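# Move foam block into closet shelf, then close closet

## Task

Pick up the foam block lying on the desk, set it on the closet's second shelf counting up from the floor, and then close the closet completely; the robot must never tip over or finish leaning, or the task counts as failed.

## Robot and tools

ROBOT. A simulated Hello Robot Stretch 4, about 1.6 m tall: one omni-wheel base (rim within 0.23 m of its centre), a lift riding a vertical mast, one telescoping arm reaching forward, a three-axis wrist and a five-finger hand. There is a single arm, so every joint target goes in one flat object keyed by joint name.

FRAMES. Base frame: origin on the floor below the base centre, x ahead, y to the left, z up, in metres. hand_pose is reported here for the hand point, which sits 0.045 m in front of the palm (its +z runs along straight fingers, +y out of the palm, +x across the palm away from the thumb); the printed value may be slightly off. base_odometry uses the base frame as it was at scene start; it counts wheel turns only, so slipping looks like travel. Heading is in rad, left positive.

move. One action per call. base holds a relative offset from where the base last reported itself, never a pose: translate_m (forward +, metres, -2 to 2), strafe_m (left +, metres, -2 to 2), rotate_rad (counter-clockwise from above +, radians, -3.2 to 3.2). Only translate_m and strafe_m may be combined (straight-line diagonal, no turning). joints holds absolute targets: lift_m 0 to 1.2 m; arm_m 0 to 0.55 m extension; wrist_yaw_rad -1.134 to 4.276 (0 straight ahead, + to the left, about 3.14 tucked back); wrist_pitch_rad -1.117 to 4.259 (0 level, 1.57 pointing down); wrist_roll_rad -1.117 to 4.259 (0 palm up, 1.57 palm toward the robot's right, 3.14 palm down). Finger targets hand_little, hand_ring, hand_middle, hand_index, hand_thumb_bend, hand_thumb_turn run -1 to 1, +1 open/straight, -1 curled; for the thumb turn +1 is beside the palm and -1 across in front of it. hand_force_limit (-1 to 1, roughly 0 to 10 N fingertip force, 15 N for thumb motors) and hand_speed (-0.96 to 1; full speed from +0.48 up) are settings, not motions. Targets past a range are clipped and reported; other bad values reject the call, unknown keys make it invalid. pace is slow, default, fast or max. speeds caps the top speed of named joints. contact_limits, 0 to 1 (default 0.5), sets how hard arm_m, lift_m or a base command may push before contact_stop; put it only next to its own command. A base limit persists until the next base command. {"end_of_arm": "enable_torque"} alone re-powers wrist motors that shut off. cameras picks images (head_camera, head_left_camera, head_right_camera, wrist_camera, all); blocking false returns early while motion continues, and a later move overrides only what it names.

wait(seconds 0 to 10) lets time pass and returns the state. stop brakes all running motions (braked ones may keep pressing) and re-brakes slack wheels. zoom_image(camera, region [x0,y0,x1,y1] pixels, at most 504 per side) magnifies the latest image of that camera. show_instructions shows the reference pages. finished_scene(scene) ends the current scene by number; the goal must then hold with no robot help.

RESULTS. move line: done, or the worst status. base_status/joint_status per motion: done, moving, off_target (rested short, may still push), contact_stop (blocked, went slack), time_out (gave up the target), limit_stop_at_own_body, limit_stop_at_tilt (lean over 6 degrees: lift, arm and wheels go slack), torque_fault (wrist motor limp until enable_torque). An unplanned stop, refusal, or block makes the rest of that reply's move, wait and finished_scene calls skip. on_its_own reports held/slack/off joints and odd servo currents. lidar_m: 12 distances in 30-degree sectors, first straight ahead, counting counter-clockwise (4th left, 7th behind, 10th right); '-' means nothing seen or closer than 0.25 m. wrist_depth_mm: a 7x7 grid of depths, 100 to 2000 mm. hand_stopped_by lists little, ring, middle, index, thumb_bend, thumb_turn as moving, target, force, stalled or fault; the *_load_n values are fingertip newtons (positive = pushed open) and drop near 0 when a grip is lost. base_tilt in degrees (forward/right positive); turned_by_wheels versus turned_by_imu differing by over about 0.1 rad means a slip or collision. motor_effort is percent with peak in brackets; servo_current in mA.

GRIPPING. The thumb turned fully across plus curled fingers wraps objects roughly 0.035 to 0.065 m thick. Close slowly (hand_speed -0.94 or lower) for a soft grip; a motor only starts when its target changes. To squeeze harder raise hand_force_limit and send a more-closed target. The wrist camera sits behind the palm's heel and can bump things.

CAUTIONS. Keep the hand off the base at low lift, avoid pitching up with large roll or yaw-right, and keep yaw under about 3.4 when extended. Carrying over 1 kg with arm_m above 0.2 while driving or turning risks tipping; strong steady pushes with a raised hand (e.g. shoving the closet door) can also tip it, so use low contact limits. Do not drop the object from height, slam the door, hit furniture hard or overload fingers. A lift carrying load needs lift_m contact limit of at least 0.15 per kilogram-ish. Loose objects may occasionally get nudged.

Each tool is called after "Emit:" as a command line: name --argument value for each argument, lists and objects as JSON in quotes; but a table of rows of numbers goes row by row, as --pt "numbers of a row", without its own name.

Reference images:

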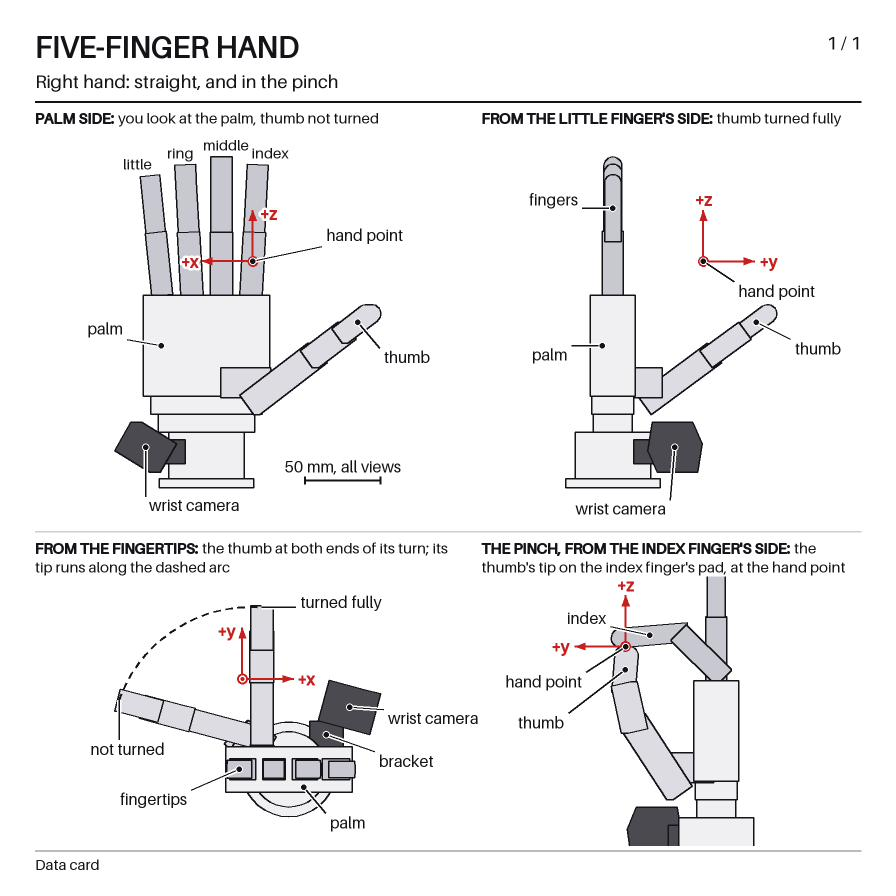

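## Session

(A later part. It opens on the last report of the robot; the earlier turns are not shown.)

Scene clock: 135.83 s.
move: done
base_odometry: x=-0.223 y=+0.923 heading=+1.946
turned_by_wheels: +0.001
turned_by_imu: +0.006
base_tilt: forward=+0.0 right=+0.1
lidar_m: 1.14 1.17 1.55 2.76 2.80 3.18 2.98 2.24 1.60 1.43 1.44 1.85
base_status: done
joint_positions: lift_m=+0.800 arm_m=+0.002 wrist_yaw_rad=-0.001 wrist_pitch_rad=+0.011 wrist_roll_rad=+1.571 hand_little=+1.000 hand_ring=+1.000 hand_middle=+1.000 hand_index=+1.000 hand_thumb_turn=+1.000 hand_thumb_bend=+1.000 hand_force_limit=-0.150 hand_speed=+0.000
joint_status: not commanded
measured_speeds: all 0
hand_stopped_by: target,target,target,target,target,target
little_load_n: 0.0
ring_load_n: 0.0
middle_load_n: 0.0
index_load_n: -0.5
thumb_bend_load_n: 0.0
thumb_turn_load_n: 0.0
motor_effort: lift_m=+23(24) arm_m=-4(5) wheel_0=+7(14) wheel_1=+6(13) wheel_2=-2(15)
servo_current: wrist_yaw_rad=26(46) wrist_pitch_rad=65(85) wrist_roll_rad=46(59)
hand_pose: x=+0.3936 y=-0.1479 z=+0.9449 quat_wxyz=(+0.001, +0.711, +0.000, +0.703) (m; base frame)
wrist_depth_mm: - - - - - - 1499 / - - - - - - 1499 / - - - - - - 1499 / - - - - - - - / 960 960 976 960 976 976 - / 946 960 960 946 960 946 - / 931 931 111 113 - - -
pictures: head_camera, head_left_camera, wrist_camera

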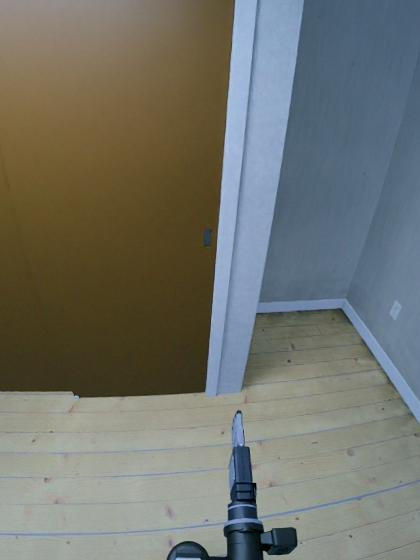

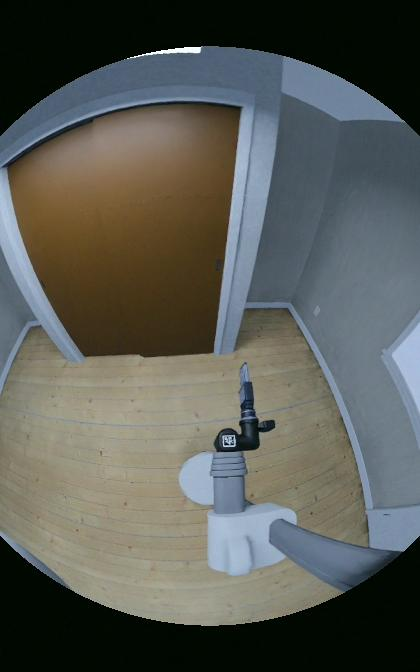

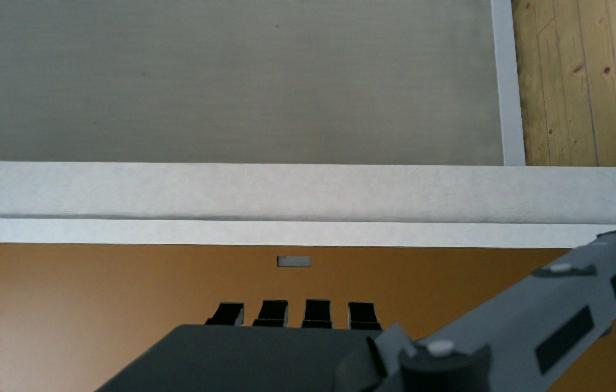

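Emit:
move --base '{"translate_m": 0.45, "strafe_m": 0.099}' --joints '{"lift_m": 0.828, "wrist_pitch_rad": 0.0, "hand_little": -0.6}' --cameras '["head_camera", "wrist_camera"]'

Emit:
zoom_image --camera "wrist_camera" --region '[200, 220, 420, 350]'

Scene clock: 140.73 s.
move: done
base_odometry: x=-0.480 y=+1.305 heading=+1.947
turned_by_wheels: +0.001
turned_by_imu: +0.003
base_tilt: forward=-0.1 right=+0.1
lidar_m: 0.68 0.71 0.97 2.70 2.75 3.45 3.43 2.48 1.61 1.48 1.51 0.75
base_status: done
joint_positions: lift_m=+0.828 arm_m=+0.002 wrist_yaw_rad=-0.001 wrist_pitch_rad=+0.011 wrist_roll_rad=+1.571 hand_little=-0.600 hand_ring=+1.000 hand_middle=+1.000 hand_index=+1.000 hand_thumb_turn=+1.000 hand_thumb_bend=+1.000 hand_force_limit=-0.150 hand_speed=+0.000
joint_status: all done
measured_speeds: all 0
hand_stopped_by: target,target,target,target,target,target
little_load_n: 0.0
ring_load_n: 0.0
middle_load_n: 0.0
index_load_n: 0.0
thumb_bend_load_n: 0.0
thumb_turn_load_n: 0.0
motor_effort: lift_m=+24(27) arm_m=-4(4) wheel_0=+5(12) wheel_1=+5(13) wheel_2=-4(14)
servo_current: wrist_yaw_rad=26(39) wrist_pitch_rad=59(78) wrist_roll_rad=39(59)
hand_pose: x=+0.3936 y=-0.1479 z=+0.9728 quat_wxyz=(+0.001, +0.711, +0.000, +0.703) (m; base frame)
wrist_depth_mm: - - - - - - - / 544 549 544 544 544 539 539 / 535 530 535 535 535 530 535 / 530 530 517 525 525 530 525 / 521 521 512 521 521 521 525 / 512 508 150 512 508 508 - / 496 500 111 113 - - -
pictures: head_camera, wrist_camera

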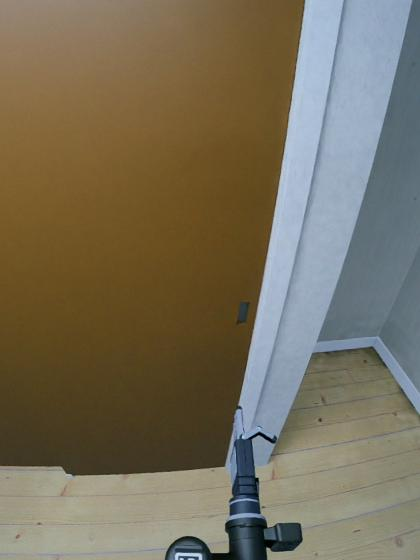

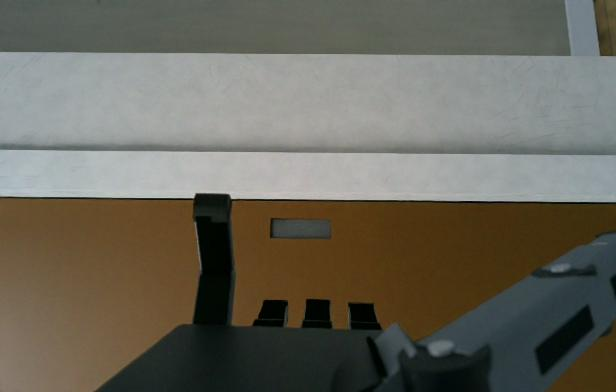

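Scaled by 2.291.

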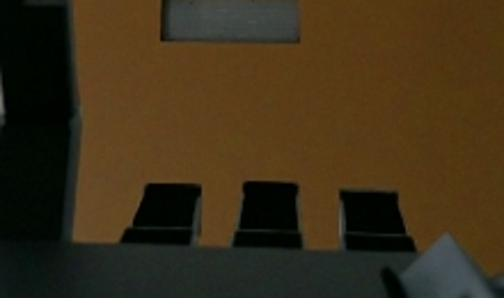

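Emit:
move --base '{"strafe_m": 0.3}' --cameras '["head_camera", "wrist_camera"]'

Scene clock: 146.47 s.
move: done
base_odometry: x=-0.759 y=+1.195 heading=+1.946
turned_by_wheels: +0.000
turned_by_imu: +0.002
base_tilt: forward=+0.0 right=+0.1
lidar_m: 0.66 0.65 0.91 2.42 2.44 3.09 3.46 2.76 1.91 1.78 1.82 0.75
base_status: done
joint_positions: lift_m=+0.828 arm_m=+0.002 wrist_yaw_rad=-0.001 wrist_pitch_rad=+0.010 wrist_roll_rad=+1.571 hand_little=-0.600 hand_ring=+1.000 hand_middle=+1.000 hand_index=+1.000 hand_thumb_turn=+1.000 hand_thumb_bend=+1.000 hand_force_limit=-0.150 hand_speed=+0.000
joint_status: not commanded
measured_speeds: all 0
hand_stopped_by: target,target,target,target,target,target
little_load_n: 0.0
ring_load_n: 0.0
middle_load_n: 0.0
index_load_n: 0.0
thumb_bend_load_n: 0.0
thumb_turn_load_n: 0.0
motor_effort: lift_m=+23(25) arm_m=-4(4) wheel_0=-5(18) wheel_1=+4(16) wheel_2=+0(3)
servo_current: wrist_yaw_rad=33(39) wrist_pitch_rad=65(72) wrist_roll_rad=46(59)
hand_pose: x=+0.3936 y=-0.1479 z=+0.9729 quat_wxyz=(+0.001, +0.711, +0.000, +0.703) (m; base frame)
wrist_depth_mm: 539 539 535 535 539 535 535 / 525 525 525 521 521 521 517 / 508 512 508 508 508 504 504 / 496 496 496 496 496 496 492 / 484 484 158 480 480 480 484 / 469 473 150 473 473 473 - / 462 462 111 113 - - -
pictures: head_camera, wrist_camera

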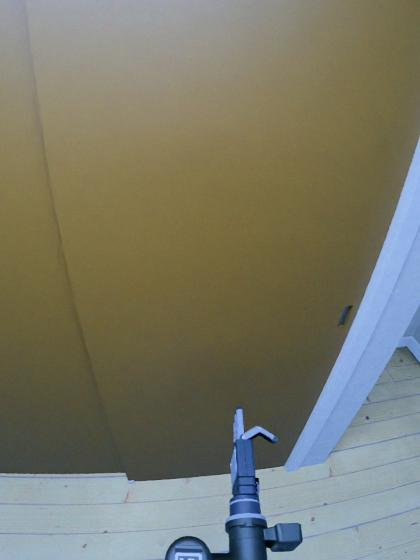

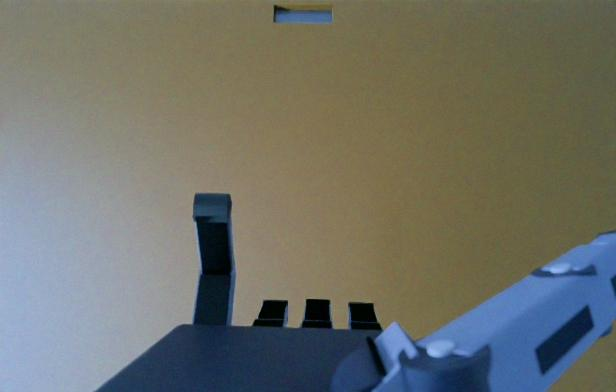

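Emit:
move --base '{"rotate_rad": 0.113}'

Emit:
move --base '{"strafe_m": -0.406}' --cameras '["head_camera", "wrist_camera"]'

Emit:
zoom_image --camera "wrist_camera" --region '[200, 200, 420, 350]'

Scene clock: 148.00 s.
move: done
base_odometry: x=-0.759 y=+1.195 heading=+2.058
turned_by_wheels: +0.112
turned_by_imu: +0.114
base_tilt: forward=+0.0 right=+0.1
lidar_m: 0.66 0.70 1.01 2.41 2.51 3.40 3.52 2.58 1.87 1.79 0.95 0.69
base_status: done
joint_positions: lift_m=+0.828 arm_m=+0.002 wrist_yaw_rad=-0.001 wrist_pitch_rad=+0.010 wrist_roll_rad=+1.571 hand_little=-0.600 hand_ring=+1.000 hand_middle=+1.000 hand_index=+1.000 hand_thumb_turn=+1.000 hand_thumb_bend=+1.000 hand_force_limit=-0.150 hand_speed=+0.000
joint_status: not commanded
measured_speeds: all 0
hand_stopped_by: target,target,target,target,target,target
little_load_n: 0.0
ring_load_n: 0.0
middle_load_n: 0.0
index_load_n: 0.0
thumb_bend_load_n: 0.0
thumb_turn_load_n: 0.0
motor_effort: lift_m=+23(23) arm_m=-4(4) wheel_0=-5(12) wheel_1=-5(9) wheel_2=-4(11)
servo_current: wrist_yaw_rad=39(46) wrist_pitch_rad=65(72) wrist_roll_rad=46(52)
hand_pose: x=+0.3937 y=-0.1478 z=+0.9729 quat_wxyz=(+0.000, +0.711, +0.000, +0.703) (m; base frame)
wrist_depth_mm: 488 488 484 484 484 484 484 / 484 480 480 480 480 477 480 / 477 477 473 477 477 477 473 / 473 473 473 469 473 469 469 / 469 466 158 469 469 466 462 / 462 462 150 462 462 462 - / 459 459 111 113 - - -
pictures: none

Scene clock: 150.67 s.
move: done
base_odometry: x=-0.400 y=+1.385 heading=+2.058
turned_by_wheels: +0.000
turned_by_imu: +0.002
base_tilt: forward=+0.0 right=+0.1
lidar_m: 0.66 0.71 1.03 2.82 2.92 3.59 3.51 2.03 1.44 1.38 1.44 0.65
base_status: done
joint_positions: lift_m=+0.828 arm_m=+0.002 wrist_yaw_rad=-0.001 wrist_pitch_rad=+0.010 wrist_roll_rad=+1.571 hand_little=-0.600 hand_ring=+1.000 hand_middle=+1.000 hand_index=+1.000 hand_thumb_turn=+1.000 hand_thumb_bend=+1.000 hand_force_limit=-0.150 hand_speed=+0.000
joint_status: not commanded
measured_speeds: all 0
hand_stopped_by: target,target,target,target,target,target
little_load_n: 0.0
ring_load_n: 0.0
middle_load_n: 0.0
index_load_n: 0.0
thumb_bend_load_n: 0.0
thumb_turn_load_n: 0.0
motor_effort: lift_m=+23(23) arm_m=-4(4) wheel_0=+5(18) wheel_1=-3(15) wheel_2=+0(3)
servo_current: wrist_yaw_rad=20(39) wrist_pitch_rad=52(78) wrist_roll_rad=46(52)
hand_pose: x=+0.3937 y=-0.1478 z=+0.9729 quat_wxyz=(+0.000, +0.711, +0.000, +0.703) (m; base frame)
wrist_depth_mm: - - - - - - - / 477 473 473 473 473 473 473 / 473 469 469 469 469 466 466 / - - - - - - - / 477 477 158 473 473 473 473 / 469 469 150 469 469 469 - / 466 466 111 113 - - -
pictures: head_camera, wrist_camera

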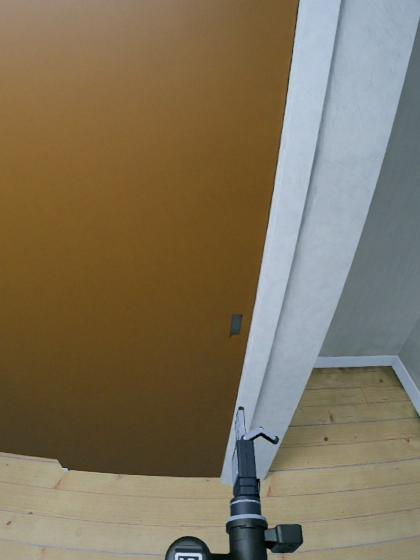

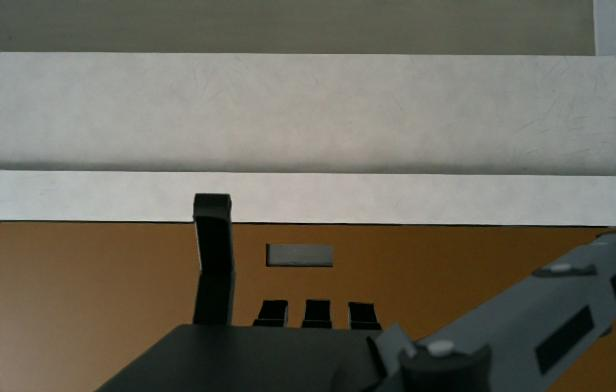

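Scaled by 2.291.

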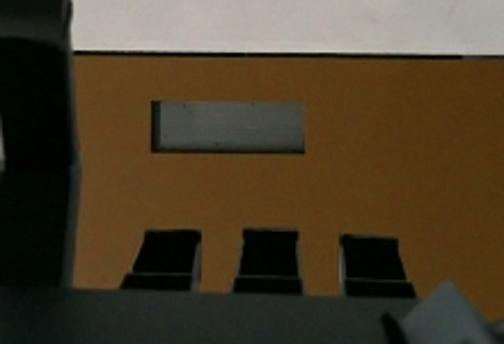

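Emit:
move --joints '{"arm_m": 0.215, "lift_m": 0.841}' --contact_limits '{"arm_m": 0.0}' --pace "slow" --cameras '["head_camera", "wrist_camera"]'

Emit:
zoom_image --camera "wrist_camera" --region '[200, 200, 420, 350]'

Emit:
zoom_image --camera "head_camera" --region '[180, 250, 300, 410]'

Scene clock: 155.47 s.
move: done
base_odometry: x=-0.400 y=+1.385 heading=+2.058
turned_by_wheels: +0.000
turned_by_imu: +0.002
base_tilt: forward=+0.0 right=+0.1
lidar_m: 0.67 0.71 1.02 2.81 2.93 3.57 3.50 2.03 1.42 1.37 1.41 0.69
base_status: not commanded
joint_positions: lift_m=+0.841 arm_m=+0.215 wrist_yaw_rad=-0.001 wrist_pitch_rad=+0.010 wrist_roll_rad=+1.571 hand_little=-0.600 hand_ring=+1.000 hand_middle=+1.000 hand_index=+1.000 hand_thumb_turn=+1.000 hand_thumb_bend=+1.000 hand_force_limit=-0.150 hand_speed=+0.000
joint_status: all done
measured_speeds: all 0
hand_stopped_by: target,target,target,target,target,target
little_load_n: 0.5
ring_load_n: 0.0
middle_load_n: 0.0
index_load_n: 0.0
thumb_bend_load_n: 0.0
thumb_turn_load_n: 0.0
motor_effort: lift_m=+25(28) arm_m=+4(10) wheel_0=+5(6) wheel_1=-3(3) wheel_2=+0(1)
servo_current: wrist_yaw_rad=33(46) wrist_pitch_rad=65(78) wrist_roll_rad=33(52)
contact_limits: arm_m 0
hand_pose: x=+0.6068 y=-0.1478 z=+0.9858 quat_wxyz=(+0.000, +0.711, +0.000, +0.703) (m; base frame)
wrist_depth_mm: 254 254 253 253 253 253 253 / 253 253 252 251 252 252 251 / - - - - - - - / - - - - - - - / 262 262 260 262 262 260 260 / 259 258 151 258 258 258 - / 258 256 111 113 - - -
pictures: head_camera, wrist_camera

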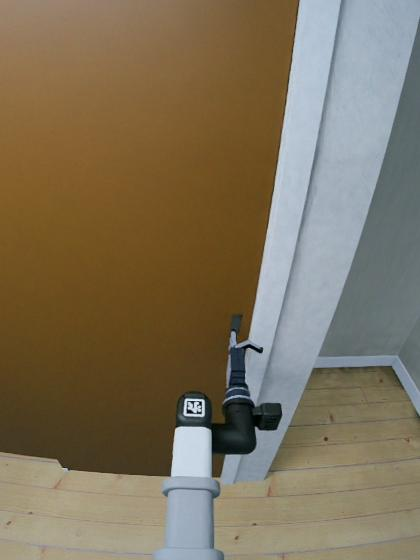

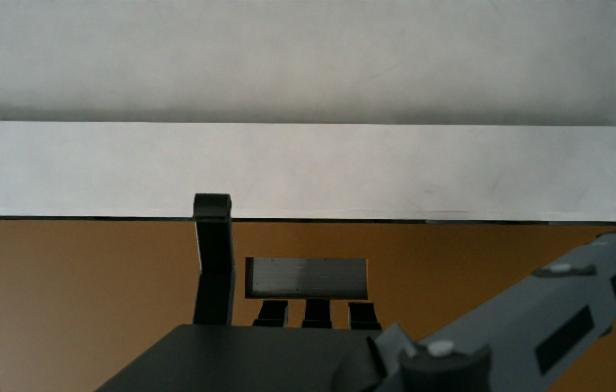

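Scaled by 2.291.

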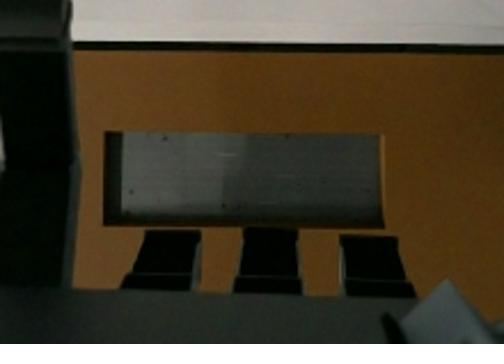

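Scaled by 3.150 from the camera's 420x560 image, which has a finer 1200x1600 frame.

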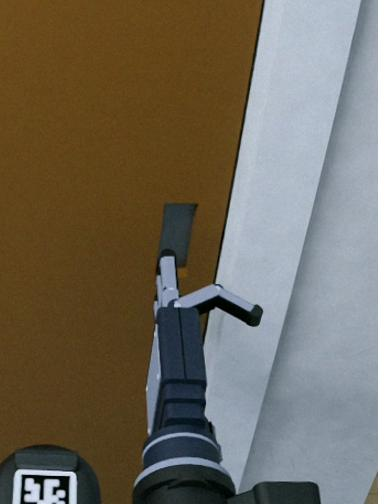

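Emit:
move --base '{"strafe_m": -0.0115}' --joints '{"lift_m": 0.848}' --pace "slow"

Emit:
move --joints '{"arm_m": 0.235}' --contact_limits '{"arm_m": 0.0}' --pace "slow" --cameras '["head_camera", "wrist_camera"]'

Emit:
zoom_image --camera "wrist_camera" --region '[200, 200, 420, 350]'

Scene clock: 157.43 s.
move: done
base_odometry: x=-0.390 y=+1.390 heading=+2.058
turned_by_wheels: +0.000
turned_by_imu: +0.001
base_tilt: forward=+0.0 right=+0.1
lidar_m: 0.64 0.69 1.01 2.82 2.93 3.58 3.11 2.04 1.44 1.36 1.44 0.69
base_status: done
joint_positions: lift_m=+0.848 arm_m=+0.215 wrist_yaw_rad=-0.001 wrist_pitch_rad=+0.010 wrist_roll_rad=+1.571 hand_little=-0.600 hand_ring=+1.000 hand_middle=+1.000 hand_index=+1.000 hand_thumb_turn=+1.000 hand_thumb_bend=+1.000 hand_force_limit=-0.150 hand_speed=+0.000
joint_status: all done
measured_speeds: all 0
hand_stopped_by: target,target,target,target,target,target
little_load_n: 0.0
ring_load_n: 0.0
middle_load_n: 0.0
index_load_n: 0.0
thumb_bend_load_n: 0.0
thumb_turn_load_n: 0.0
motor_effort: lift_m=+25(28) arm_m=+4(4) wheel_0=+6(14) wheel_1=-7(10) wheel_2=+0(1)
servo_current: wrist_yaw_rad=33(46) wrist_pitch_rad=72(72) wrist_roll_rad=46(52)
contact_limits: arm_m 0
hand_pose: x=+0.6068 y=-0.1478 z=+0.9928 quat_wxyz=(+0.000, +0.711, +0.000, +0.703) (m; base frame)
wrist_depth_mm: 256 256 255 255 256 255 254 / 254 253 253 253 252 253 253 / - - - - - - - / - - - - - - - / 262 263 262 263 260 260 260 / 260 260 151 271 259 259 - / 258 257 111 113 - - -
pictures: none

Scene clock: 158.60 s.
move: done
base_odometry: x=-0.390 y=+1.390 heading=+2.058
turned_by_wheels: +0.000
turned_by_imu: +0.000
base_tilt: forward=+0.0 right=+0.1
lidar_m: 0.66 0.72 1.05 2.83 2.94 3.55 3.08 2.02 1.43 1.35 1.44 0.70
base_status: not commanded
joint_positions: lift_m=+0.848 arm_m=+0.235 wrist_yaw_rad=-0.001 wrist_pitch_rad=+0.010 wrist_roll_rad=+1.571 hand_little=-0.600 hand_ring=+1.000 hand_middle=+1.000 hand_index=+1.000 hand_thumb_turn=+1.000 hand_thumb_bend=+1.000 hand_force_limit=-0.150 hand_speed=+0.000
joint_status: all done
measured_speeds: all 0
hand_stopped_by: target,target,target,target,target,target
little_load_n: 0.0
ring_load_n: 0.0
middle_load_n: 0.0
index_load_n: 0.0
thumb_bend_load_n: 0.0
thumb_turn_load_n: 0.0
motor_effort: lift_m=+25(25) arm_m=+4(9) wheel_0=+6(6) wheel_1=-7(7) wheel_2=+0(1)
servo_current: wrist_yaw_rad=33(39) wrist_pitch_rad=59(78) wrist_roll_rad=52(52)
contact_limits: arm_m 0
hand_pose: x=+0.6268 y=-0.1478 z=+0.9928 quat_wxyz=(+0.000, +0.711, +0.000, +0.703) (m; base frame)
wrist_depth_mm: 234 233 233 233 232 233 232 / 232 231 231 230 230 230 229 / 231 230 229 229 229 229 - / - - - - - - - / 242 242 225 241 240 240 - / 240 239 150 250 239 239 - / 237 237 111 113 - - -
pictures: head_camera, wrist_camera

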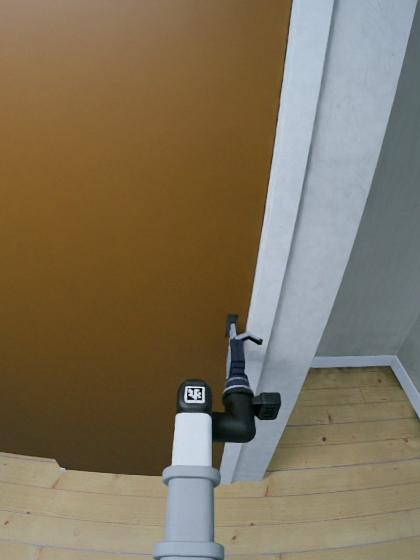

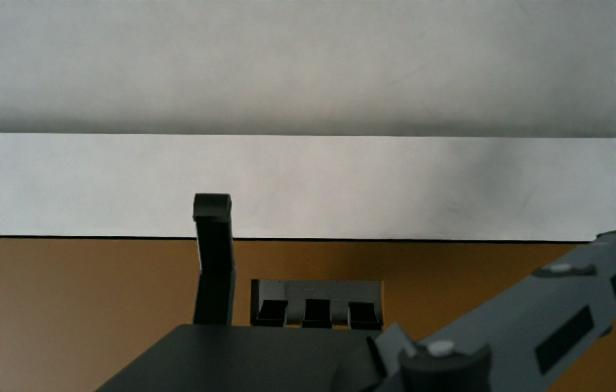

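Scaled by 2.291.

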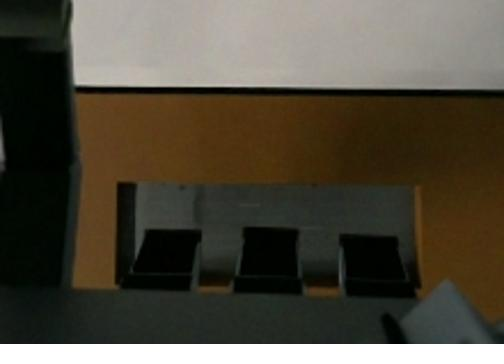

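Emit:
move --joints '{"arm_m": 0.259}' --contact_limits '{"arm_m": 0.0}' --pace "slow" --cameras '["head_camera", "wrist_camera"]'

Emit:
zoom_image --camera "wrist_camera" --region '[200, 200, 420, 350]'

Scene clock: 160.53 s.
move: done
base_odometry: x=-0.390 y=+1.390 heading=+2.058
turned_by_wheels: +0.000
turned_by_imu: +0.001
base_tilt: forward=+0.0 right=+0.1
lidar_m: 0.65 0.71 1.02 2.82 2.93 3.55 3.09 2.02 1.43 1.36 1.40 0.69
base_status: not commanded
joint_positions: lift_m=+0.848 arm_m=+0.259 wrist_yaw_rad=-0.001 wrist_pitch_rad=+0.010 wrist_roll_rad=+1.571 hand_little=-0.600 hand_ring=+1.000 hand_middle=+1.000 hand_index=+1.000 hand_thumb_turn=+1.000 hand_thumb_bend=+1.000 hand_force_limit=-0.150 hand_speed=+0.000
joint_status: all done
measured_speeds: all 0
hand_stopped_by: target,target,target,target,target,target
little_load_n: 0.0
ring_load_n: 0.0
middle_load_n: 0.0
index_load_n: 0.0
thumb_bend_load_n: 0.0
thumb_turn_load_n: 0.0
motor_effort: lift_m=+25(25) arm_m=+5(9) wheel_0=+6(6) wheel_1=-7(7) wheel_2=+0(1)
servo_current: wrist_yaw_rad=33(46) wrist_pitch_rad=52(78) wrist_roll_rad=39(52)
contact_limits: arm_m 0
hand_pose: x=+0.6507 y=-0.1478 z=+0.9929 quat_wxyz=(+0.000, +0.711, +0.000, +0.703) (m; base frame)
wrist_depth_mm: 209 209 209 209 208 208 208 / 208 207 206 206 206 206 206 / - - - - - - - / - - - - - - - / 220 220 219 219 219 219 218 / 218 218 151 218 216 217 - / 216 216 111 113 - - -
pictures: head_camera, wrist_camera

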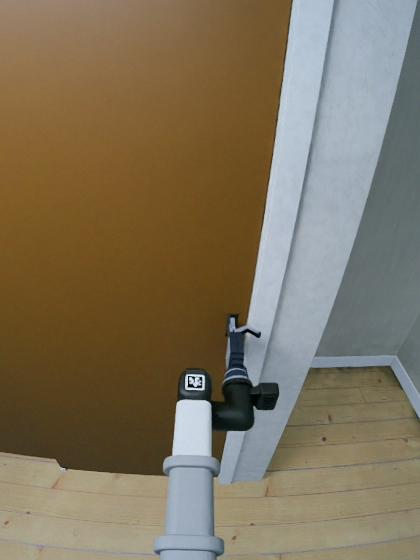

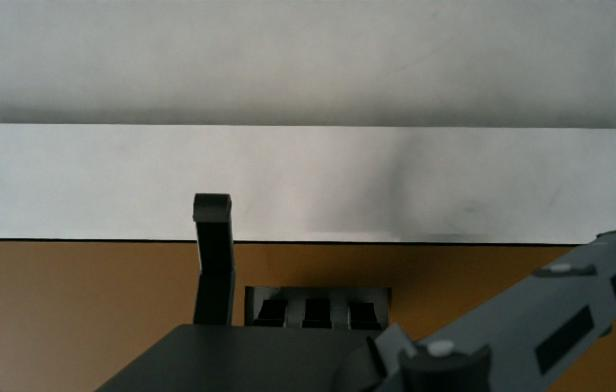

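Scaled by 2.291.

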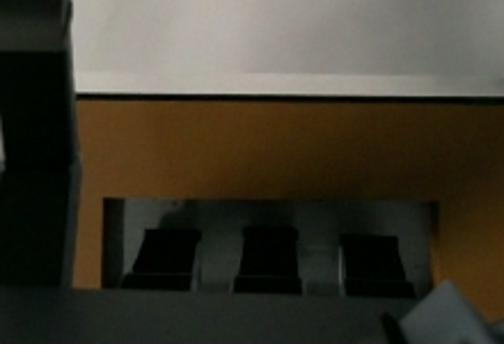

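Emit:
move --joints '{"arm_m": 0.266}' --contact_limits '{"arm_m": 0.0}' --pace "slow"

Emit:
move --base '{"strafe_m": 0.03}' --pace "slow" --contact_limits '{"strafe_m": 0.3}' --cameras '["head_camera", "wrist_camera"]'

Emit:
zoom_image --camera "wrist_camera" --region '[200, 200, 420, 350]'

Scene clock: 161.90 s.
move: contact_stop
base_odometry: x=-0.390 y=+1.390 heading=+2.059
turned_by_wheels: +0.000
turned_by_imu: +0.001
base_tilt: forward=+0.0 right=+0.1
lidar_m: 0.65 0.72 1.00 2.83 2.92 3.55 3.09 2.02 1.43 1.36 1.41 0.70
base_status: not commanded
joint_positions: lift_m=+0.848 arm_m=+0.260 wrist_yaw_rad=-0.001 wrist_pitch_rad=+0.010 wrist_roll_rad=+1.571 hand_little=-0.600 hand_ring=+1.000 hand_middle=+1.000 hand_index=+1.000 hand_thumb_turn=+1.000 hand_thumb_bend=+1.000 hand_force_limit=-0.150 hand_speed=+0.000
joint_status: arm_m contact_stop (moved +0.001 of +0.007)
measured_speeds: all 0
hand_stopped_by: target,target,target,target,target,target
little_load_n: 0.0
ring_load_n: 0.0
middle_load_n: 1.0
index_load_n: 0.0
thumb_bend_load_n: 0.0
thumb_turn_load_n: 0.0
on_its_own: arm_m is slack since a contact_stop (your +0.266 is given up)
motor_effort: lift_m=+25(25) arm_m=+0(14) wheel_0=+6(6) wheel_1=-4(7) wheel_2=+0(1)
servo_current: wrist_yaw_rad=20(33) wrist_pitch_rad=65(72) wrist_roll_rad=33(46)
contact_limits: arm_m 0
hand_pose: x=+0.6518 y=-0.1478 z=+0.9929 quat_wxyz=(+0.000, +0.711, +0.000, +0.704) (m; base frame)
wrist_depth_mm: 209 209 209 208 209 208 208 / 208 207 207 206 206 206 206 / - - - - - - - / - - - - - - - / 220 220 218 219 218 218 218 / 217 218 151 218 216 217 - / 216 216 111 113 - - -
pictures: none

not run: a stop that you did not command came earlier in this reply.

Scaled by 2.291.
This view is cut from an older image: the scene may have changed since it was taken.

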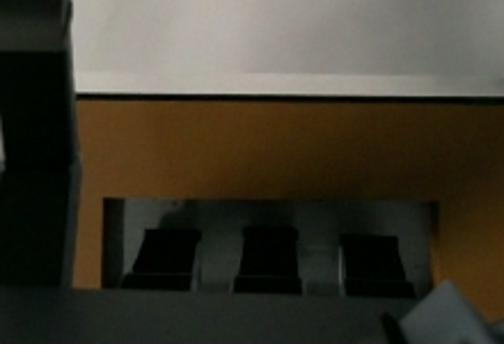

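Emit:
move --joints '{"arm_m": 0.258}' --pace "slow"

Emit:
move --base '{"strafe_m": 0.03}' --pace "slow" --contact_limits '{"strafe_m": 0.3}' --cameras '["head_camera", "wrist_camera"]'

Emit:
zoom_image --camera "wrist_camera" --region '[200, 200, 420, 350]'

Scene clock: 163.00 s.
move: done
base_odometry: x=-0.390 y=+1.390 heading=+2.059
turned_by_wheels: +0.000
turned_by_imu: +0.000
base_tilt: forward=+0.0 right=+0.1
lidar_m: 0.65 0.70 1.01 2.84 2.93 3.56 3.08 2.00 1.43 1.34 1.42 0.69
base_status: not commanded
joint_positions: lift_m=+0.848 arm_m=+0.258 wrist_yaw_rad=-0.001 wrist_pitch_rad=+0.010 wrist_roll_rad=+1.571 hand_little=-0.600 hand_ring=+1.000 hand_middle=+1.000 hand_index=+1.000 hand_thumb_turn=+1.000 hand_thumb_bend=+1.000 hand_force_limit=-0.150 hand_speed=+0.000
joint_status: all done
measured_speeds: all 0
hand_stopped_by: target,target,target,target,target,target
little_load_n: 0.0
ring_load_n: 0.0
middle_load_n: 0.0
index_load_n: 0.0
thumb_bend_load_n: 0.0
thumb_turn_load_n: 0.0
motor_effort: lift_m=+24(25) arm_m=-5(8) wheel_0=+6(6) wheel_1=-4(4) wheel_2=+0(1)
servo_current: wrist_yaw_rad=26(39) wrist_pitch_rad=78(78) wrist_roll_rad=39(52)
hand_pose: x=+0.6500 y=-0.1478 z=+0.9929 quat_wxyz=(+0.000, +0.711, +0.000, +0.704) (m; base frame)
wrist_depth_mm: 210 209 209 209 209 208 208 / 208 208 208 207 206 206 206 / - - - - - - - / - - - - - - - / 220 220 220 220 219 219 219 / 219 218 151 219 217 218 - / 216 216 111 113 - - -
pictures: none

Scene clock: 164.30 s.
move: done
base_odometry: x=-0.416 y=+1.376 heading=+2.059
turned_by_wheels: +0.000
turned_by_imu: +0.001
base_tilt: forward=+0.0 right=+0.1
lidar_m: 0.65 0.70 1.04 2.79 2.90 3.55 3.03 2.03 1.46 1.38 1.45 0.67
base_status: done
joint_positions: lift_m=+0.848 arm_m=+0.258 wrist_yaw_rad=-0.002 wrist_pitch_rad=+0.010 wrist_roll_rad=+1.571 hand_little=-0.600 hand_ring=+1.000 hand_middle=+1.000 hand_index=+1.000 hand_thumb_turn=+1.000 hand_thumb_bend=+1.000 hand_force_limit=-0.150 hand_speed=+0.000
joint_status: not commanded
measured_speeds: all 0
hand_stopped_by: target,target,target,target,target,target
little_load_n: 0.0
ring_load_n: 0.0
middle_load_n: 0.0
index_load_n: 0.0
thumb_bend_load_n: 0.0
thumb_turn_load_n: 0.5
motor_effort: lift_m=+25(25) arm_m=+4(5) wheel_0=-5(17) wheel_1=+6(10) wheel_2=+0(2)
servo_current: wrist_yaw_rad=26(39) wrist_pitch_rad=59(72) wrist_roll_rad=39(52)
contact_limits: strafe_m 0.3
hand_pose: x=+0.6497 y=-0.1480 z=+0.9930 quat_wxyz=(+0.001, +0.711, -0.001, +0.704) (m; base frame)
wrist_depth_mm: 211 211 210 210 210 209 209 / - - - - - - - / - - - - - - - / 214 301 204 281 233 263 258 / 220 220 220 220 220 219 219 / 219 218 151 229 217 218 - / 216 216 111 113 - - -
pictures: head_camera, wrist_camera

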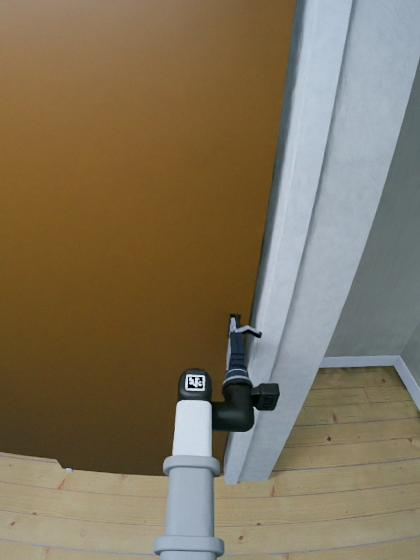

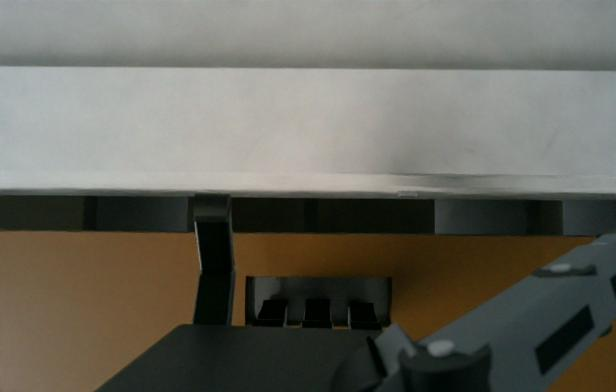

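Scaled by 2.291.

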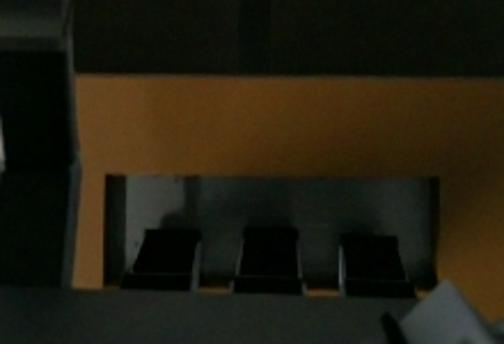

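Emit:
move --base '{"strafe_m": 0.45}' --pace "slow" --contact_limits '{"strafe_m": 0.2}' --cameras '["head_camera", "head_left_camera", "head_right_camera", "wrist_camera"]'

Scene clock: 170.33 s.
move: done
base_odometry: x=-0.814 y=+1.165 heading=+2.058
turned_by_wheels: -0.001
turned_by_imu: +0.000
base_tilt: forward=-0.1 right=+0.1
lidar_m: 0.66 0.69 0.99 2.35 2.45 3.30 3.51 2.72 1.93 1.84 0.96 0.90
base_status: done
joint_positions: lift_m=+0.848 arm_m=+0.258 wrist_yaw_rad=-0.014 wrist_pitch_rad=+0.010 wrist_roll_rad=+1.571 hand_little=-0.600 hand_ring=+1.000 hand_middle=+1.000 hand_index=+1.000 hand_thumb_turn=+1.000 hand_thumb_bend=+1.000 hand_force_limit=-0.150 hand_speed=+0.000
joint_status: not commanded
measured_speeds: all 0
hand_stopped_by: target,target,target,target,target,target
little_load_n: 0.0
ring_load_n: -1.0
middle_load_n: -0.5
index_load_n: -2.0
thumb_bend_load_n: 0.0
thumb_turn_load_n: 0.0
motor_effort: lift_m=+24(25) arm_m=+4(4) wheel_0=-9(21) wheel_1=+8(11) wheel_2=-10(12)
servo_current: wrist_yaw_rad=72(72) wrist_pitch_rad=46(78) wrist_roll_rad=33(59)
contact_limits: strafe_m 0.2
hand_pose: x=+0.6479 y=-0.1506 z=+0.9930 quat_wxyz=(+0.005, +0.711, -0.005, +0.704) (m; base frame)
wrist_depth_mm: - - - - - - 946 / - - - - 960 - 946 / - - - - 960 - 946 / - - - - - - 891 / 220 220 219 220 220 220 220 / 218 217 151 229 216 218 - / 214 214 111 113 - - -
pictures: head_camera, head_left_camera, head_right_camera, wrist_camera

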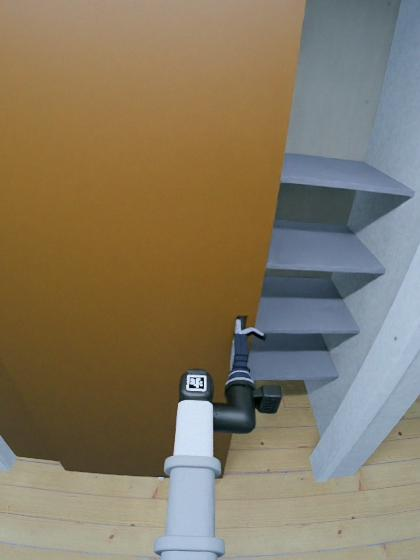

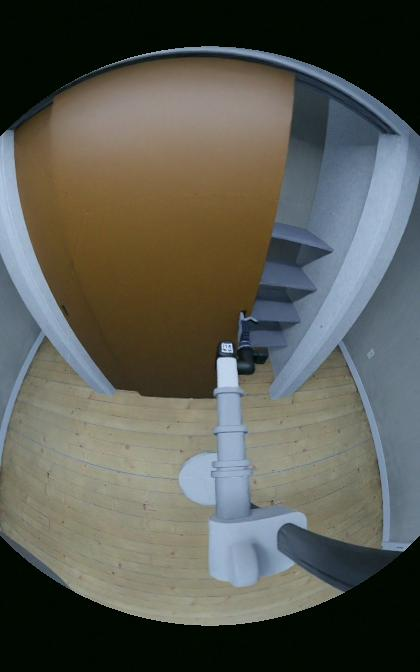

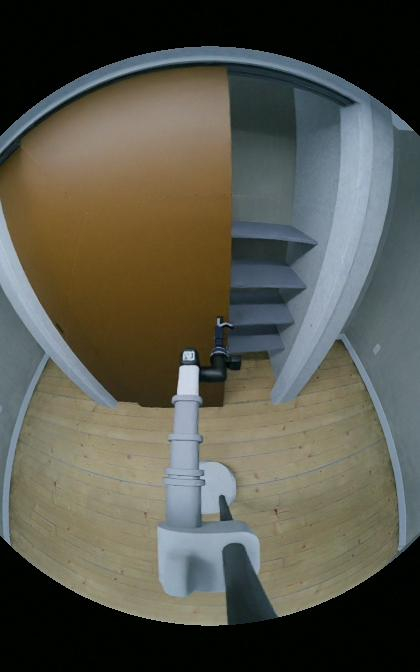

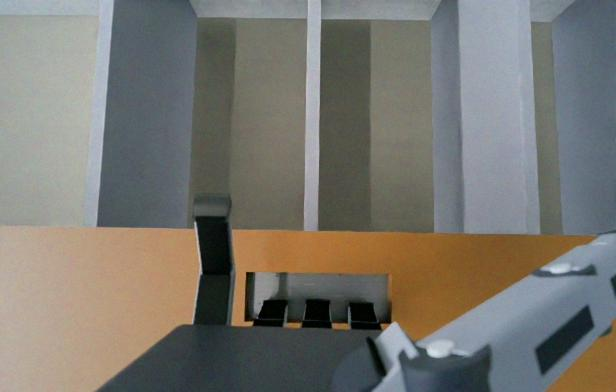

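Emit:
move --joints '{"arm_m": 0.1, "hand_little": 1.0}'

Emit:
move --base '{"strafe_m": -0.33, "translate_m": -0.1}' --cameras '["head_camera", "head_left_camera", "head_right_camera", "wrist_camera"]'

Scene clock: 172.67 s.
move: done
base_odometry: x=-0.814 y=+1.165 heading=+2.058
turned_by_wheels: +0.000
turned_by_imu: +0.002
base_tilt: forward=+0.0 right=+0.1
lidar_m: 0.66 0.68 1.03 2.35 2.45 3.31 3.53 2.70 1.95 1.84 0.94 0.90
base_status: not commanded
joint_positions: lift_m=+0.848 arm_m=+0.100 wrist_yaw_rad=-0.002 wrist_pitch_rad=+0.010 wrist_roll_rad=+1.571 hand_little=+1.000 hand_ring=+1.000 hand_middle=+1.000 hand_index=+1.000 hand_thumb_turn=+1.000 hand_thumb_bend=+1.000 hand_force_limit=-0.150 hand_speed=+0.000
joint_status: all done
measured_speeds: all 0
hand_stopped_by: target,target,target,target,target,target
little_load_n: 0.0
ring_load_n: 0.0
middle_load_n: 0.0
index_load_n: 0.0
thumb_bend_load_n: 0.0
thumb_turn_load_n: 0.0
motor_effort: lift_m=+24(24) arm_m=-5(8) wheel_0=-6(9) wheel_1=+4(8) wheel_2=-4(10)
servo_current: wrist_yaw_rad=33(65) wrist_pitch_rad=65(72) wrist_roll_rad=39(52)
contact_limits: strafe_m 0.2
hand_pose: x=+0.4919 y=-0.1480 z=+0.9930 quat_wxyz=(+0.001, +0.711, -0.001, +0.704) (m; base frame)
wrist_depth_mm: - - - - - - - / - - 1138 - - - - / - - 1098 - 1060 - - / - - - - 1078 1098 - / 370 368 370 370 368 368 368 / 366 366 364 366 364 366 - / 362 362 111 113 - - -
pictures: none

Scene clock: 175.27 s.
move: done
base_odometry: x=-0.476 y=+1.232 heading=+2.059
turned_by_wheels: +0.000
turned_by_imu: +0.001
base_tilt: forward=+0.0 right=+0.1
lidar_m: 0.81 0.80 1.09 2.67 2.79 3.46 2.94 2.22 1.59 1.50 1.59 0.79
base_status: done
joint_positions: lift_m=+0.848 arm_m=+0.100 wrist_yaw_rad=-0.001 wrist_pitch_rad=+0.010 wrist_roll_rad=+1.571 hand_little=+1.000 hand_ring=+1.000 hand_middle=+1.000 hand_index=+1.000 hand_thumb_turn=+1.000 hand_thumb_bend=+1.000 hand_force_limit=-0.150 hand_speed=+0.000
joint_status: not commanded
measured_speeds: all 0
hand_stopped_by: target,target,target,target,target,target
little_load_n: 0.0
ring_load_n: 0.0
middle_load_n: 0.0
index_load_n: 0.0
thumb_bend_load_n: 0.0
thumb_turn_load_n: 0.0
motor_effort: lift_m=+24(24) arm_m=-4(5) wheel_0=+6(16) wheel_1=-6(15) wheel_2=+6(10)
servo_current: wrist_yaw_rad=33(39) wrist_pitch_rad=65(65) wrist_roll_rad=46(59)
hand_pose: x=+0.4919 y=-0.1479 z=+0.9930 quat_wxyz=(+0.001, +0.711, +0.000, +0.704) (m; base frame)
wrist_depth_mm: 480 484 480 480 477 480 477 / - - - - - - - / - 574 569 559 554 549 535 / - - - - 1205 1182 - / - - - - 1160 1098 - / - - 133 182 1160 - - / - - 111 113 - - -
pictures: head_camera, head_left_camera, head_right_camera, wrist_camera

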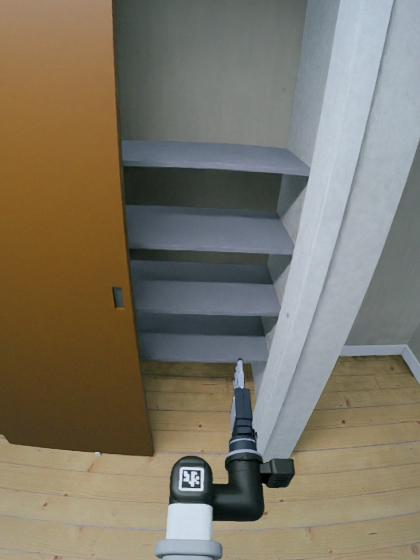

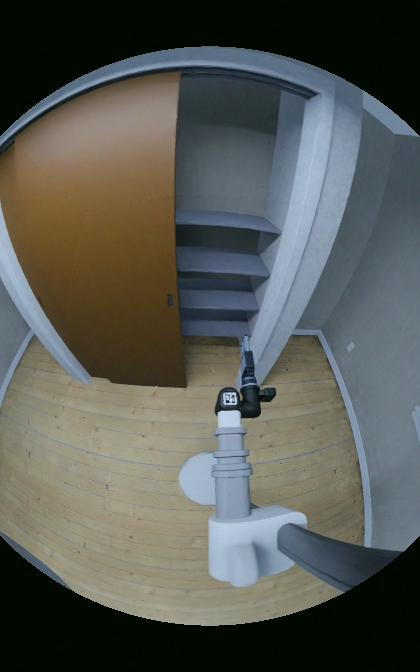

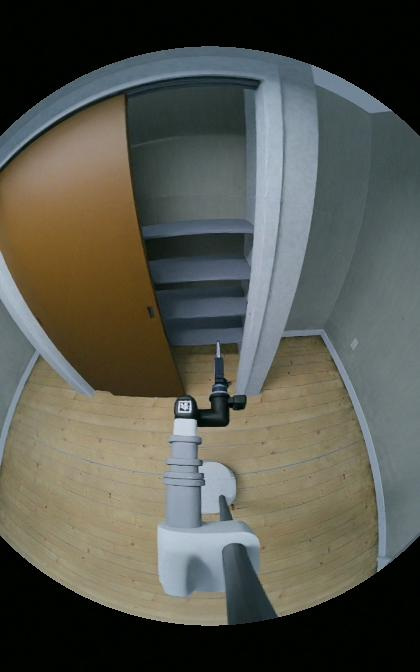

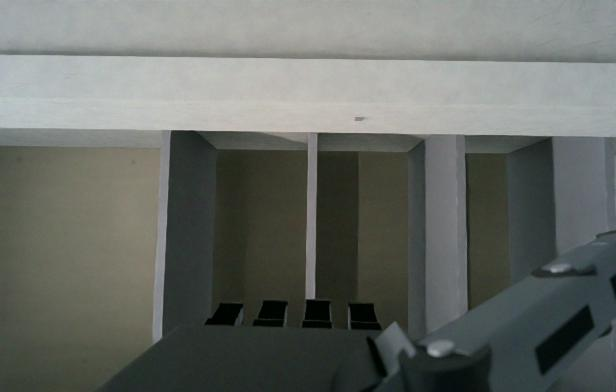

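Emit:
move --joints '{"lift_m": 0.598}' --cameras '["wrist_camera"]'

Scene clock: 177.90 s.
move: done
base_odometry: x=-0.476 y=+1.232 heading=+2.059
turned_by_wheels: +0.000
turned_by_imu: +0.001
base_tilt: forward=+0.0 right=+0.1
lidar_m: 0.80 0.81 1.11 2.67 2.78 3.48 2.92 2.22 1.61 1.51 1.56 0.79
base_status: not commanded
joint_positions: lift_m=+0.598 arm_m=+0.100 wrist_yaw_rad=-0.001 wrist_pitch_rad=+0.010 wrist_roll_rad=+1.571 hand_little=+1.000 hand_ring=+1.000 hand_middle=+1.000 hand_index=+1.000 hand_thumb_turn=+1.000 hand_thumb_bend=+1.000 hand_force_limit=-0.150 hand_speed=+0.000
joint_status: all done
measured_speeds: all 0
hand_stopped_by: target,target,target,target,target,target
little_load_n: 0.0
ring_load_n: 0.0
middle_load_n: 0.5
index_load_n: 0.0
thumb_bend_load_n: -0.5
thumb_turn_load_n: 0.0
motor_effort: lift_m=+18(22) arm_m=-4(4) wheel_0=+6(6) wheel_1=-6(6) wheel_2=+6(6)
servo_current: wrist_yaw_rad=26(39) wrist_pitch_rad=59(72) wrist_roll_rad=33(52)
hand_pose: x=+0.4919 y=-0.1479 z=+0.7435 quat_wxyz=(+0.001, +0.711, +0.000, +0.704) (m; base frame)
wrist_depth_mm: 477 477 477 477 477 477 477 / - - - - - - - / 539 535 - 580 569 559 559 / - 1182 - - - - 1078 / - - - - - - - / - - 133 182 205 - - / - - 111 113 - - -
pictures: wrist_camera

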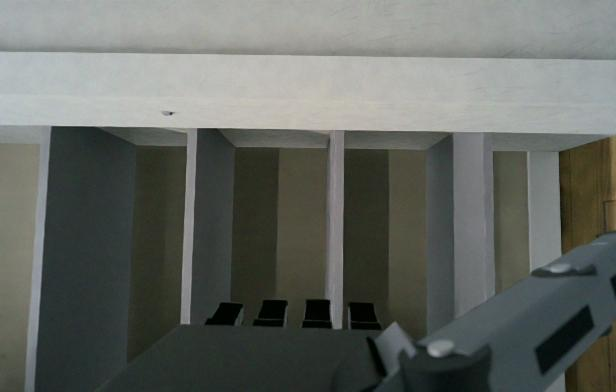

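Emit:
zoom_image --camera "wrist_camera" --region '[0, 100, 616, 320]'

Region (0, 100, 616, 320) is 616x220 pixels. A region can be at most 504 by 504 pixels.

Emit:
zoom_image --camera "wrist_camera" --region '[20, 100, 320, 300]'

Emit:
zoom_image --camera "wrist_camera" --region '[300, 100, 600, 300]'

Scaled by 1.680.

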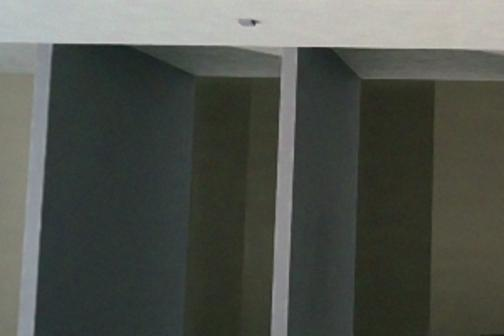

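Scaled by 1.680.

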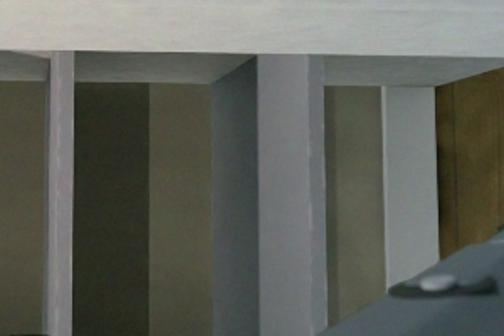

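Emit:
move --base '{"translate_m": -0.1}' --joints '{"arm_m": 0.0, "lift_m": 0.8}'

Emit:
move --base '{"rotate_rad": -3.2}'

Emit:
move --base '{"rotate_rad": -0.031}' --cameras '["head_camera"]'

Scene clock: 185.87 s.
move: done
base_odometry: x=-0.429 y=+1.144 heading=+2.058
turned_by_wheels: -0.001
turned_by_imu: +0.001
base_tilt: forward=+0.0 right=+0.1
lidar_m: 0.89 0.91 1.24 2.68 2.77 3.36 3.28 2.22 1.59 1.51 1.59 0.89
base_status: done
joint_positions: lift_m=+0.800 arm_m=+0.002 wrist_yaw_rad=-0.001 wrist_pitch_rad=+0.010 wrist_roll_rad=+1.571 hand_little=+1.000 hand_ring=+1.000 hand_middle=+1.000 hand_index=+1.000 hand_thumb_turn=+1.000 hand_thumb_bend=+1.000 hand_force_limit=-0.150 hand_speed=+0.000
joint_status: all done
joint sent to its limit — arm_m, lower limit.
measured_speeds: all 0
hand_stopped_by: target,target,target,target,target,target
little_load_n: 0.0
ring_load_n: 0.0
middle_load_n: 0.0
index_load_n: 0.0
thumb_bend_load_n: 0.0
thumb_turn_load_n: 0.0
motor_effort: lift_m=+25(30) arm_m=-5(12) wheel_0=-5(13) wheel_1=-6(11) wheel_2=+2(14)
servo_current: wrist_yaw_rad=33(39) wrist_pitch_rad=59(72) wrist_roll_rad=39(52)
hand_pose: x=+0.3936 y=-0.1479 z=+0.9450 quat_wxyz=(+0.001, +0.711, +0.000, +0.704) (m; base frame)
wrist_depth_mm: - - - - - - 1308 / - - 676 676 683 676 676 / - - - - - - - / - - 1255 - 1336 1397 1308 / - - - - 1366 1366 - / - - 133 182 991 - - / - - 111 113 - - -
pictures: none

Scene clock: 188.77 s.
move: done
base_odometry: x=-0.429 y=+1.144 heading=-1.141
turned_by_wheels: -3.199
turned_by_imu: -3.251
base_tilt: forward=+0.0 right=+0.1
lidar_m: 2.41 2.33 1.58 1.48 1.54 0.90 0.91 0.89 1.16 2.71 2.75 3.44
base_status: done
joint_positions: lift_m=+0.800 arm_m=+0.002 wrist_yaw_rad=-0.001 wrist_pitch_rad=+0.010 wrist_roll_rad=+1.571 hand_little=+1.000 hand_ring=+1.000 hand_middle=+1.000 hand_index=+1.000 hand_thumb_turn=+1.000 hand_thumb_bend=+1.000 hand_force_limit=-0.150 hand_speed=+0.000
joint_status: not commanded
measured_speeds: all 0
hand_stopped_by: target,target,target,target,target,target
little_load_n: 0.0
ring_load_n: 0.0
middle_load_n: 0.0
index_load_n: 0.0
thumb_bend_load_n: 0.0
thumb_turn_load_n: 0.0
motor_effort: lift_m=+24(25) arm_m=-4(5) wheel_0=+5(15) wheel_1=+5(14) wheel_2=+5(14)
servo_current: wrist_yaw_rad=33(46) wrist_pitch_rad=52(78) wrist_roll_rad=46(52)
hand_pose: x=+0.3937 y=-0.1478 z=+0.9450 quat_wxyz=(+0.000, +0.711, +0.000, +0.704) (m; base frame)
wrist_depth_mm: - - - - - - 1537 / - - - - - - 1499 / - - - - - - 1537 / - - - - - - 1499 / - - - - - - 1576 / - - - - - - - / - - 111 113 - - -
pictures: none

Scene clock: 189.30 s.
move: done
base_odometry: x=-0.429 y=+1.144 heading=-1.171
turned_by_wheels: -0.030
turned_by_imu: -0.030
base_tilt: forward=+0.0 right=+0.1
lidar_m: 2.42 2.41 1.61 1.48 1.54 0.91 0.88 0.89 1.14 2.70 2.73 3.45
base_status: done
joint_positions: lift_m=+0.800 arm_m=+0.002 wrist_yaw_rad=-0.001 wrist_pitch_rad=+0.010 wrist_roll_rad=+1.571 hand_little=+1.000 hand_ring=+1.000 hand_middle=+1.000 hand_index=+1.000 hand_thumb_turn=+1.000 hand_thumb_bend=+1.000 hand_force_limit=-0.150 hand_speed=+0.000
joint_status: not commanded
measured_speeds: all 0
hand_stopped_by: target,target,target,target,target,target
little_load_n: 0.0
ring_load_n: 0.0
middle_load_n: 0.0
index_load_n: 0.0
thumb_bend_load_n: 0.0
thumb_turn_load_n: 0.0
motor_effort: lift_m=+24(25) arm_m=-4(5) wheel_0=+8(11) wheel_1=+4(10) wheel_2=+4(11)
servo_current: wrist_yaw_rad=26(39) wrist_pitch_rad=65(72) wrist_roll_rad=46(59)
hand_pose: x=+0.3937 y=-0.1478 z=+0.9450 quat_wxyz=(+0.000, +0.711, +0.000, +0.704) (m; base frame)
wrist_depth_mm: - - - - - - 1499 / - - - - - - 1499 / - - - - - - 1537 / - - - - - - 1499 / - - - - - - 1576 / - - - - - - - / - - 111 113 - - -
pictures: head_camera

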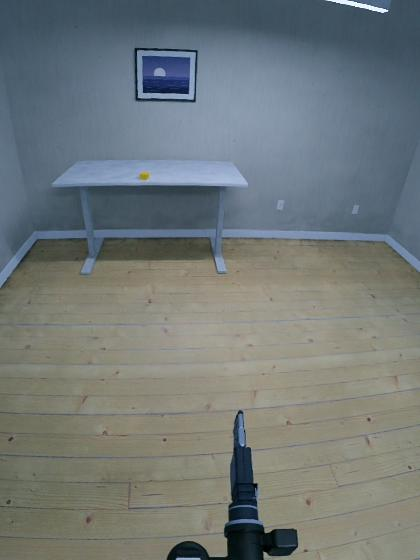

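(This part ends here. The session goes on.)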